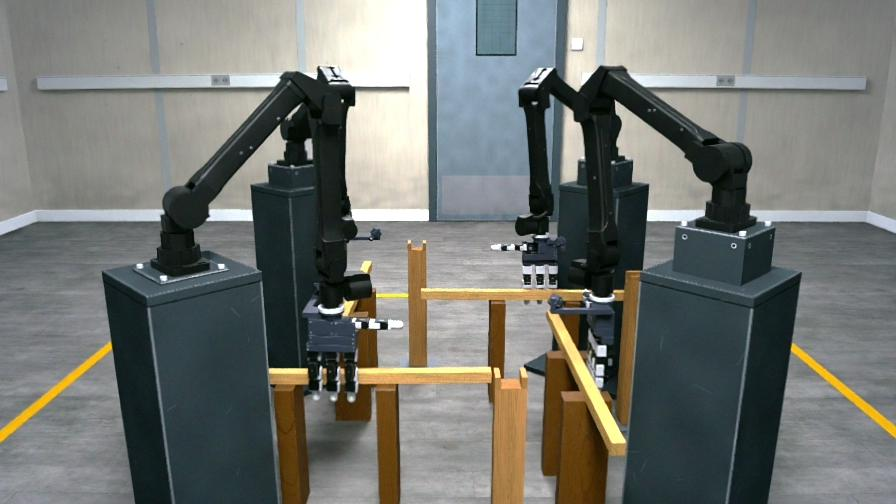

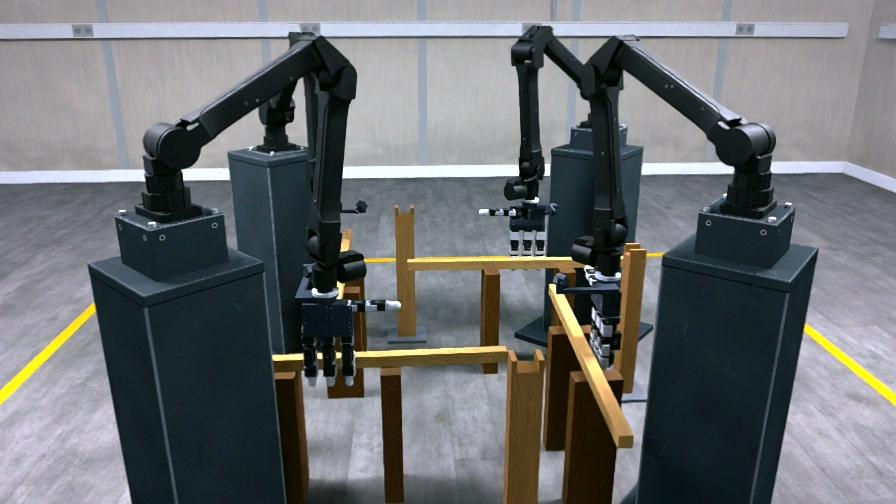

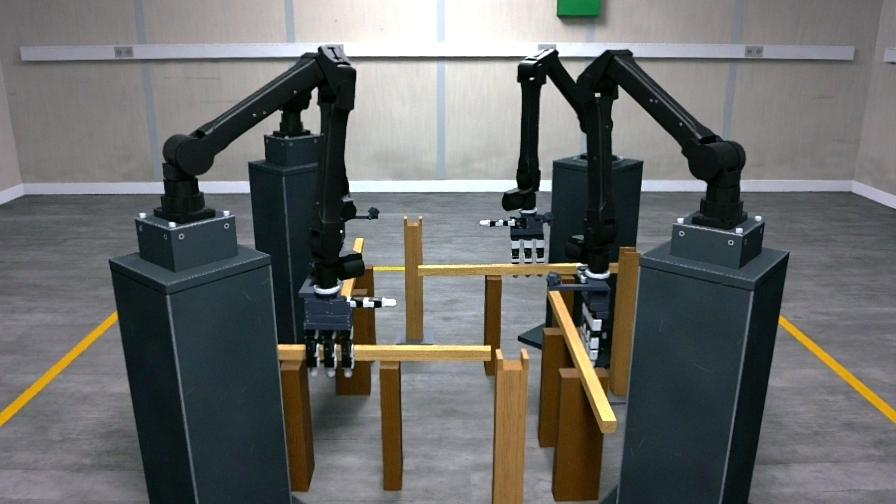

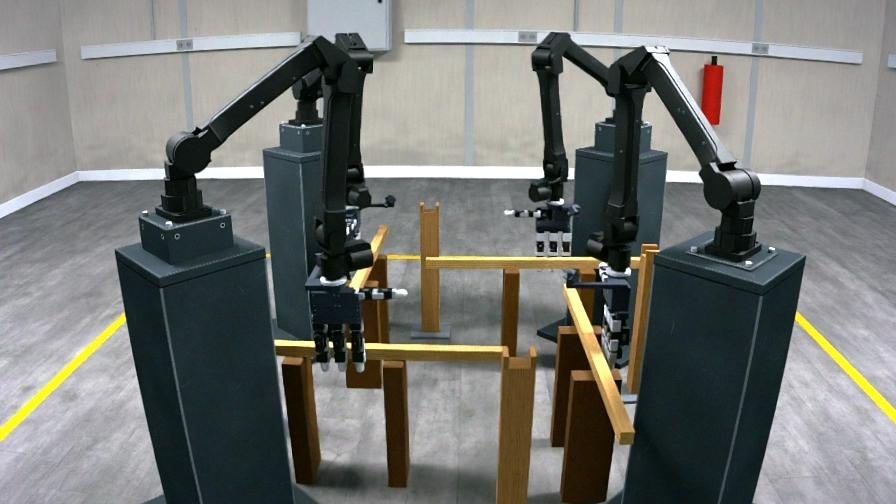

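Scaled by 1.260.

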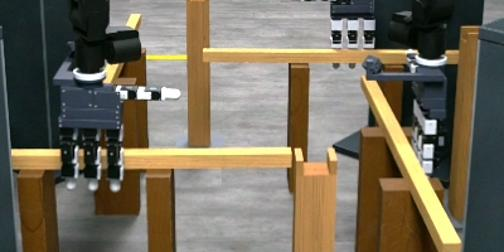

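Scaled by 1.260.

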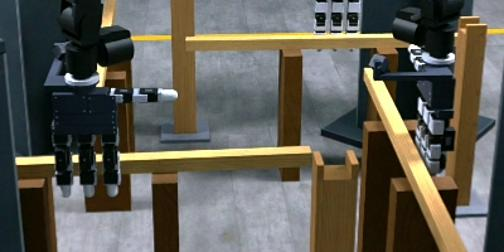

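Scaled by 1.260.

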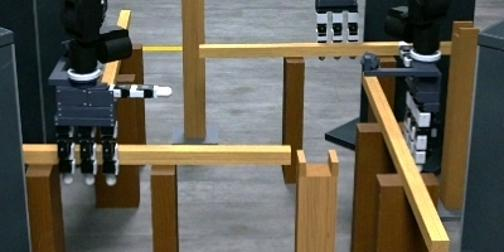

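Scaled by 1.260.

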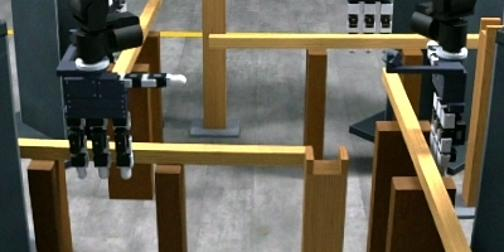

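Request:
{"method": "move", "body": {"arm1": {"target":[0.297,-0.270,0.400,0,0.7071,-0.7071,0],"speed":0.1}, "arm2": {"target":[0.290,0.311,0.400,0,1,0,0],"speed":0.1}, "arm3": {"target":[-0.300,0.289,0.400,0,0.7071,0.7071,0],"speed":0.1}, "arm4": {"target":[-0.277,-0.316,0.400,0,0,1,0],"speed":0.1}, "cameras": ["cam_a","cam_b","cam_c","cam_d","cam_over"]}}

Scene clock: 460.47 s.
Joint torques (N m): arm1=[2.26 -13.22 -0.43 0.85 -0.08 -0.02] | arm2=[-0.85 -16.73 -0.54 1.01 -0.11 -0.08] | arm3=[-1.79 -9.41 -0.88 0.43 0.02 0.05] | arm4=[-0.5 -12.34 -0.46 0.69 -0.06 -0.11]
Heat: arm1: hottest joint2_rad 32 °C; arm2: hottest joint2_rad 32 °C; arm3: hottest joint1_rad 30 °C; arm4: hottest joint3_rad 30 °C.
move: arm1 done; arm2 off_target; arm3 off_target; arm4 off_target
Joint velocities: within noise
arm1.joint_positions: joint1_rad=-0.206 joint2_rad=+2.571 joint3_rad=+0.922 joint4_rad=+0.082 joint5_rad=-0.003 joint6_rad=-0.991 hand_index_mcp=+0.755 hand_index_abd=+0.001 hand_index_pip=+0.577 hand_index_dip=+0.696 hand_middle_mcp=+0.755 hand_middle_abd=+0.001 hand_middle_pip=+0.577 hand_middle_dip=+0.696 hand_ring_mcp=+0.755 hand_ring_abd=+0.001 hand_ring_pip=+0.577 hand_ring_dip=+0.696 hand_thumb_cmc=+0.715 hand_thumb_axl=+0.677 hand_thumb_mcp=+0.223 hand_thumb_ipl=+0.168 hand_current_limit=+0.400 hand_speed=-0.600
arm1.joint_status: not commanded
arm1.hand_state: goal,goal,goal,goal,goal,goal,goal,goal,goal,goal,goal,goal,goal,goal,goal,goal
arm1.index_mcp_current_ma: 3
arm1.index_abd_current_ma: 1
arm1.index_pip_current_ma: 2
arm1.index_dip_current_ma: 0
arm1.middle_mcp_current_ma: 4
arm1.middle_abd_current_ma: 2
arm1.middle_pip_current_ma: 2
arm1.middle_dip_current_ma: 0
arm1.ring_mcp_current_ma: 3
arm1.ring_abd_current_ma: 2
arm1.ring_pip_current_ma: 2
arm1.ring_dip_current_ma: 0
arm1.thumb_cmc_current_ma: 5
arm1.thumb_axl_current_ma: -3
arm1.thumb_mcp_current_ma: -14
arm1.thumb_ipl_current_ma: -1
arm1.hand_goal_index_mcp: 0.754
arm1.hand_goal_index_abd: 0.000
arm1.hand_goal_index_pip: 0.576
arm1.hand_goal_index_dip: 0.696
arm1.hand_goal_middle_mcp: 0.754
arm1.hand_goal_middle_abd: 0.000
arm1.hand_goal_middle_pip: 0.576
arm1.hand_goal_middle_dip: 0.696
arm1.hand_goal_ring_mcp: 0.754
arm1.hand_goal_ring_abd: 0.000
arm1.hand_goal_ring_pip: 0.576
arm1.hand_goal_ring_dip: 0.696
arm1.hand_goal_thumb_cmc: 0.714
arm1.hand_goal_thumb_axl: 0.678
arm1.hand_goal_thumb_mcp: 0.226
arm1.hand_goal_thumb_ipl: 0.168
arm1.hand: x=+0.2985 y=-0.2660 z=+0.4056 quat_wxyz=(-0.001, -0.707, +0.707, +0.001) (m; scene frame)
arm1.hand_target: x=+0.2970 y=-0.2700 z=+0.4001 quat_wxyz=(+0.000, -0.707, +0.707, +0.000) (m; scene frame)
arm1.hand_status: done (0.007 m and 0.1 deg from the pose sent, 0.070 m and 0.1 deg at the start)
arm2.joint_positions: joint1_rad=-0.147 joint2_rad=+2.834 joint3_rad=+1.087 joint4_rad=+0.186 joint5_rad=-0.008 joint6_rad=-0.949 hand_index_mcp=+0.755 hand_index_abd=+0.001 hand_index_pip=+0.577 hand_index_dip=+0.696 hand_middle_mcp=+0.755 hand_middle_abd=+0.001 hand_middle_pip=+0.577 hand_middle_dip=+0.696 hand_ring_mcp=+0.755 hand_ring_abd=+0.001 hand_ring_pip=+0.577 hand_ring_dip=+0.696 hand_thumb_cmc=+0.716 hand_thumb_axl=+0.677 hand_thumb_mcp=+0.224 hand_thumb_ipl=+0.168 hand_current_limit=+0.400 hand_speed=-0.600
arm2.joint_status: not commanded
arm2.hand_state: goal,goal,goal,goal,goal,goal,goal,goal,goal,goal,goal,goal,goal,goal,goal,goal
arm2.index_mcp_current_ma: 1
arm2.index_abd_current_ma: 1
arm2.index_pip_current_ma: 1
arm2.index_dip_current_ma: 0
arm2.middle_mcp_current_ma: 1
arm2.middle_abd_current_ma: 1
arm2.middle_pip_current_ma: 1
arm2.middle_dip_current_ma: 0
arm2.ring_mcp_current_ma: 1
arm2.ring_abd_current_ma: 1
arm2.ring_pip_current_ma: 1
arm2.ring_dip_current_ma: 0
arm2.thumb_cmc_current_ma: 4
arm2.thumb_axl_current_ma: -1
arm2.thumb_mcp_current_ma: -6
arm2.thumb_ipl_current_ma: -1
arm2.hand_goal_index_mcp: 0.754
arm2.hand_goal_index_abd: 0.000
arm2.hand_goal_index_pip: 0.576
arm2.hand_goal_index_dip: 0.696
arm2.hand_goal_middle_mcp: 0.754
arm2.hand_goal_middle_abd: 0.000
arm2.hand_goal_middle_pip: 0.576
arm2.hand_goal_middle_dip: 0.696
arm2.hand_goal_ring_mcp: 0.754
arm2.hand_goal_ring_abd: 0.000
arm2.hand_goal_ring_pip: 0.576
arm2.hand_goal_ring_dip: 0.696
arm2.hand_goal_thumb_cmc: 0.714
arm2.hand_goal_thumb_axl: 0.678
arm2.hand_goal_thumb_mcp: 0.226
arm2.hand_goal_thumb_ipl: 0.168
arm2.hand: x=+0.2847 y=+0.3050 z=+0.4085 quat_wxyz=(+0.002, +1.000, +0.000, -0.004) (m; scene frame)
arm2.hand_target: x=+0.2901 y=+0.3111 z=+0.4003 quat_wxyz=(+0.000, +1.000, +0.000, +0.000) (m; scene frame)
arm2.hand_status: off_target (0.012 m and 0.5 deg from the pose sent, 0.073 m and 0.5 deg at the start)
arm3.joint_positions: joint1_rad=-0.200 joint2_rad=+2.809 joint3_rad=+1.059 joint4_rad=+0.192 joint5_rad=-0.011 joint6_rad=-0.907 hand_index_mcp=+0.755 hand_index_abd=+0.000 hand_index_pip=+0.577 hand_index_dip=+0.696 hand_middle_mcp=+0.755 hand_middle_abd=+0.000 hand_middle_pip=+0.577 hand_middle_dip=+0.696 hand_ring_mcp=+0.755 hand_ring_abd=+0.000 hand_ring_pip=+0.577 hand_ring_dip=+0.696 hand_thumb_cmc=+0.716 hand_thumb_axl=+0.677 hand_thumb_mcp=+0.223 hand_thumb_ipl=+0.168 hand_current_limit=+0.400 hand_speed=-0.600
arm3.joint_status: not commanded
arm3.hand_state: goal,goal,goal,goal,goal,goal,goal,goal,goal,goal,goal,goal,goal,goal,goal,goal
arm3.index_mcp_current_ma: 1
arm3.index_abd_current_ma: 0
arm3.index_pip_current_ma: 1
arm3.index_dip_current_ma: 0
arm3.middle_mcp_current_ma: 1
arm3.middle_abd_current_ma: 0
arm3.middle_pip_current_ma: 1
arm3.middle_dip_current_ma: 0
arm3.ring_mcp_current_ma: 1
arm3.ring_abd_current_ma: 0
arm3.ring_pip_current_ma: 1
arm3.ring_dip_current_ma: 0
arm3.thumb_cmc_current_ma: 2
arm3.thumb_axl_current_ma: -1
arm3.thumb_mcp_current_ma: -5
arm3.thumb_ipl_current_ma: 0
arm3.hand_goal_index_mcp: 0.754
arm3.hand_goal_index_abd: 0.000
arm3.hand_goal_index_pip: 0.576
arm3.hand_goal_index_dip: 0.696
arm3.hand_goal_middle_mcp: 0.754
arm3.hand_goal_middle_abd: 0.000
arm3.hand_goal_middle_pip: 0.576
arm3.hand_goal_middle_dip: 0.696
arm3.hand_goal_ring_mcp: 0.754
arm3.hand_goal_ring_abd: 0.000
arm3.hand_goal_ring_pip: 0.576
arm3.hand_goal_ring_dip: 0.696
arm3.hand_goal_thumb_cmc: 0.714
arm3.hand_goal_thumb_axl: 0.678
arm3.hand_goal_thumb_mcp: 0.226
arm3.hand_goal_thumb_ipl: 0.168
arm3.hand: x=-0.2952 y=+0.2824 z=+0.4083 quat_wxyz=(+0.005, +0.710, +0.705, -0.001) (m; scene frame)
arm3.hand_target: x=-0.3001 y=+0.2890 z=+0.4003 quat_wxyz=(+0.000, +0.707, +0.707, +0.000) (m; scene frame)
arm3.hand_status: off_target (0.012 m and 0.7 deg from the pose sent, 0.073 m and 0.6 deg at the start)
arm4.joint_positions: joint1_rad=-0.252 joint2_rad=+2.754 joint3_rad=+1.020 joint4_rad=+0.180 joint5_rad=-0.007 joint6_rad=-0.972 hand_index_mcp=+0.754 hand_index_abd=+0.000 hand_index_pip=+0.577 hand_index_dip=+0.696 hand_middle_mcp=+0.755 hand_middle_abd=+0.000 hand_middle_pip=+0.577 hand_middle_dip=+0.696 hand_ring_mcp=+0.755 hand_ring_abd=+0.000 hand_ring_pip=+0.577 hand_ring_dip=+0.696 hand_thumb_cmc=+0.716 hand_thumb_axl=+0.677 hand_thumb_mcp=+0.224 hand_thumb_ipl=+0.168 hand_current_limit=+0.400 hand_speed=-0.600
arm4.joint_status: not commanded
arm4.hand_state: goal,goal,goal,goal,goal,goal,goal,goal,goal,goal,goal,goal,goal,goal,goal,goal
arm4.index_mcp_current_ma: 0
arm4.index_abd_current_ma: 0
arm4.index_pip_current_ma: 0
arm4.index_dip_current_ma: 0
arm4.middle_mcp_current_ma: 0
arm4.middle_abd_current_ma: 0
arm4.middle_pip_current_ma: 0
arm4.middle_dip_current_ma: 0
arm4.ring_mcp_current_ma: 0
arm4.ring_abd_current_ma: 0
arm4.ring_pip_current_ma: 0
arm4.ring_dip_current_ma: 0
arm4.thumb_cmc_current_ma: 0
arm4.thumb_axl_current_ma: 0
arm4.thumb_mcp_current_ma: -1
arm4.thumb_ipl_current_ma: 0
arm4.hand_goal_index_mcp: 0.754
arm4.hand_goal_index_abd: 0.000
arm4.hand_goal_index_pip: 0.576
arm4.hand_goal_index_dip: 0.696
arm4.hand_goal_middle_mcp: 0.754
arm4.hand_goal_middle_abd: 0.000
arm4.hand_goal_middle_pip: 0.576
arm4.hand_goal_middle_dip: 0.696
arm4.hand_goal_ring_mcp: 0.754
arm4.hand_goal_ring_abd: 0.000
arm4.hand_goal_ring_pip: 0.576
arm4.hand_goal_ring_dip: 0.696
arm4.hand_goal_thumb_cmc: 0.714
arm4.hand_goal_thumb_axl: 0.678
arm4.hand_goal_thumb_mcp: 0.226
arm4.hand_goal_thumb_ipl: 0.168
arm4.hand: x=-0.2713 y=-0.3094 z=+0.4109 quat_wxyz=(+0.004, +0.001, +1.000, +0.003) (m; scene frame)
arm4.hand_target: x=-0.2771 y=-0.3160 z=+0.4005 quat_wxyz=(+0.000, +0.000, +1.000, +0.000) (m; scene frame)
arm4.hand_status: off_target (0.014 m and 0.6 deg from the pose sent, 0.075 m and 0.6 deg at the start)
pictures: cam_a, cam_b, cam_c, cam_d, cam_over

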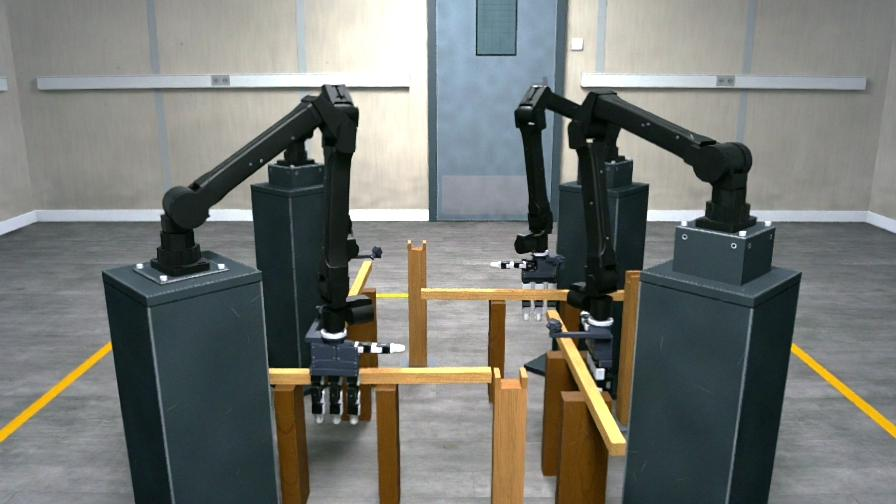

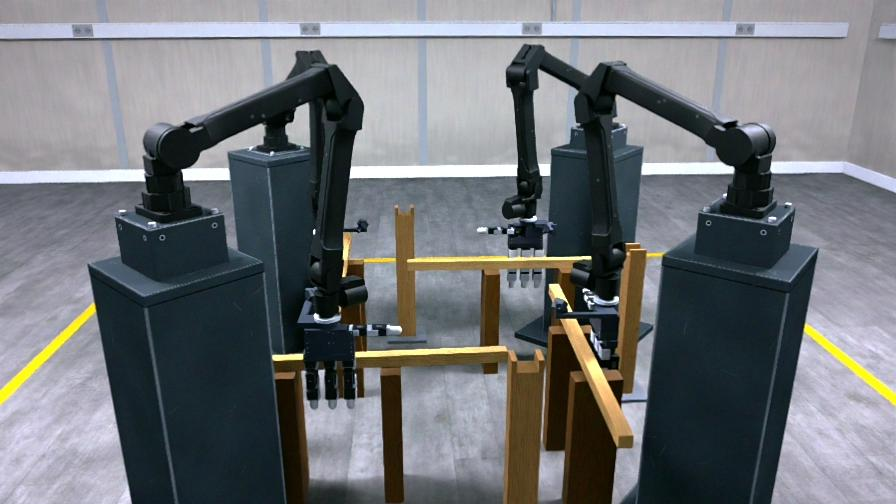

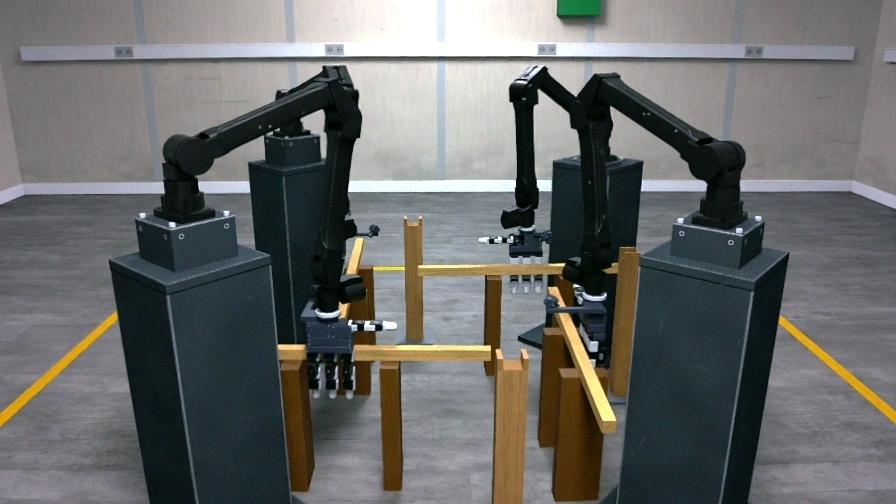

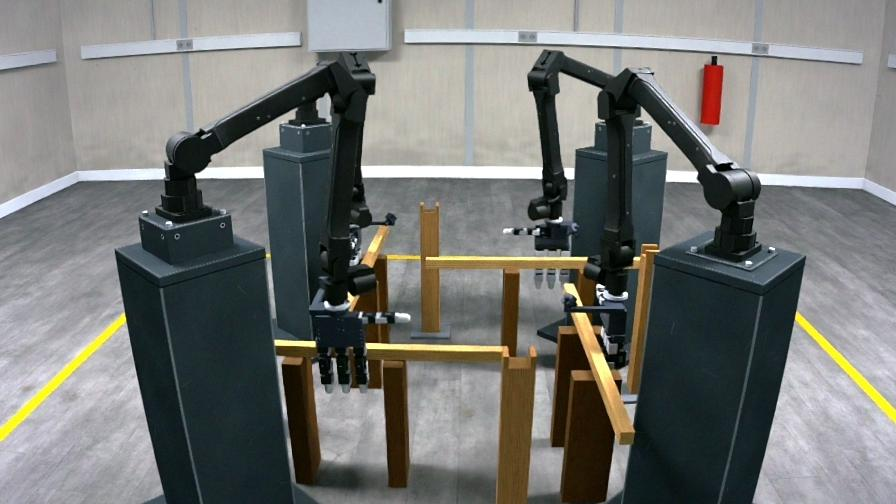

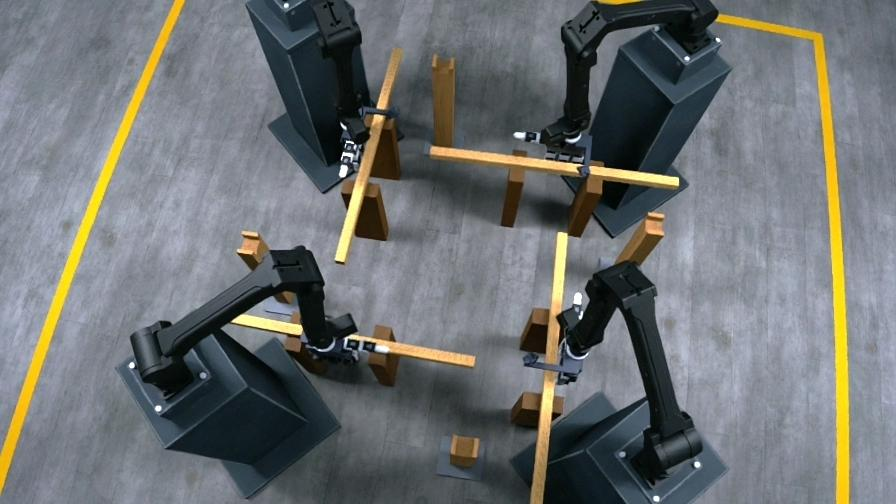

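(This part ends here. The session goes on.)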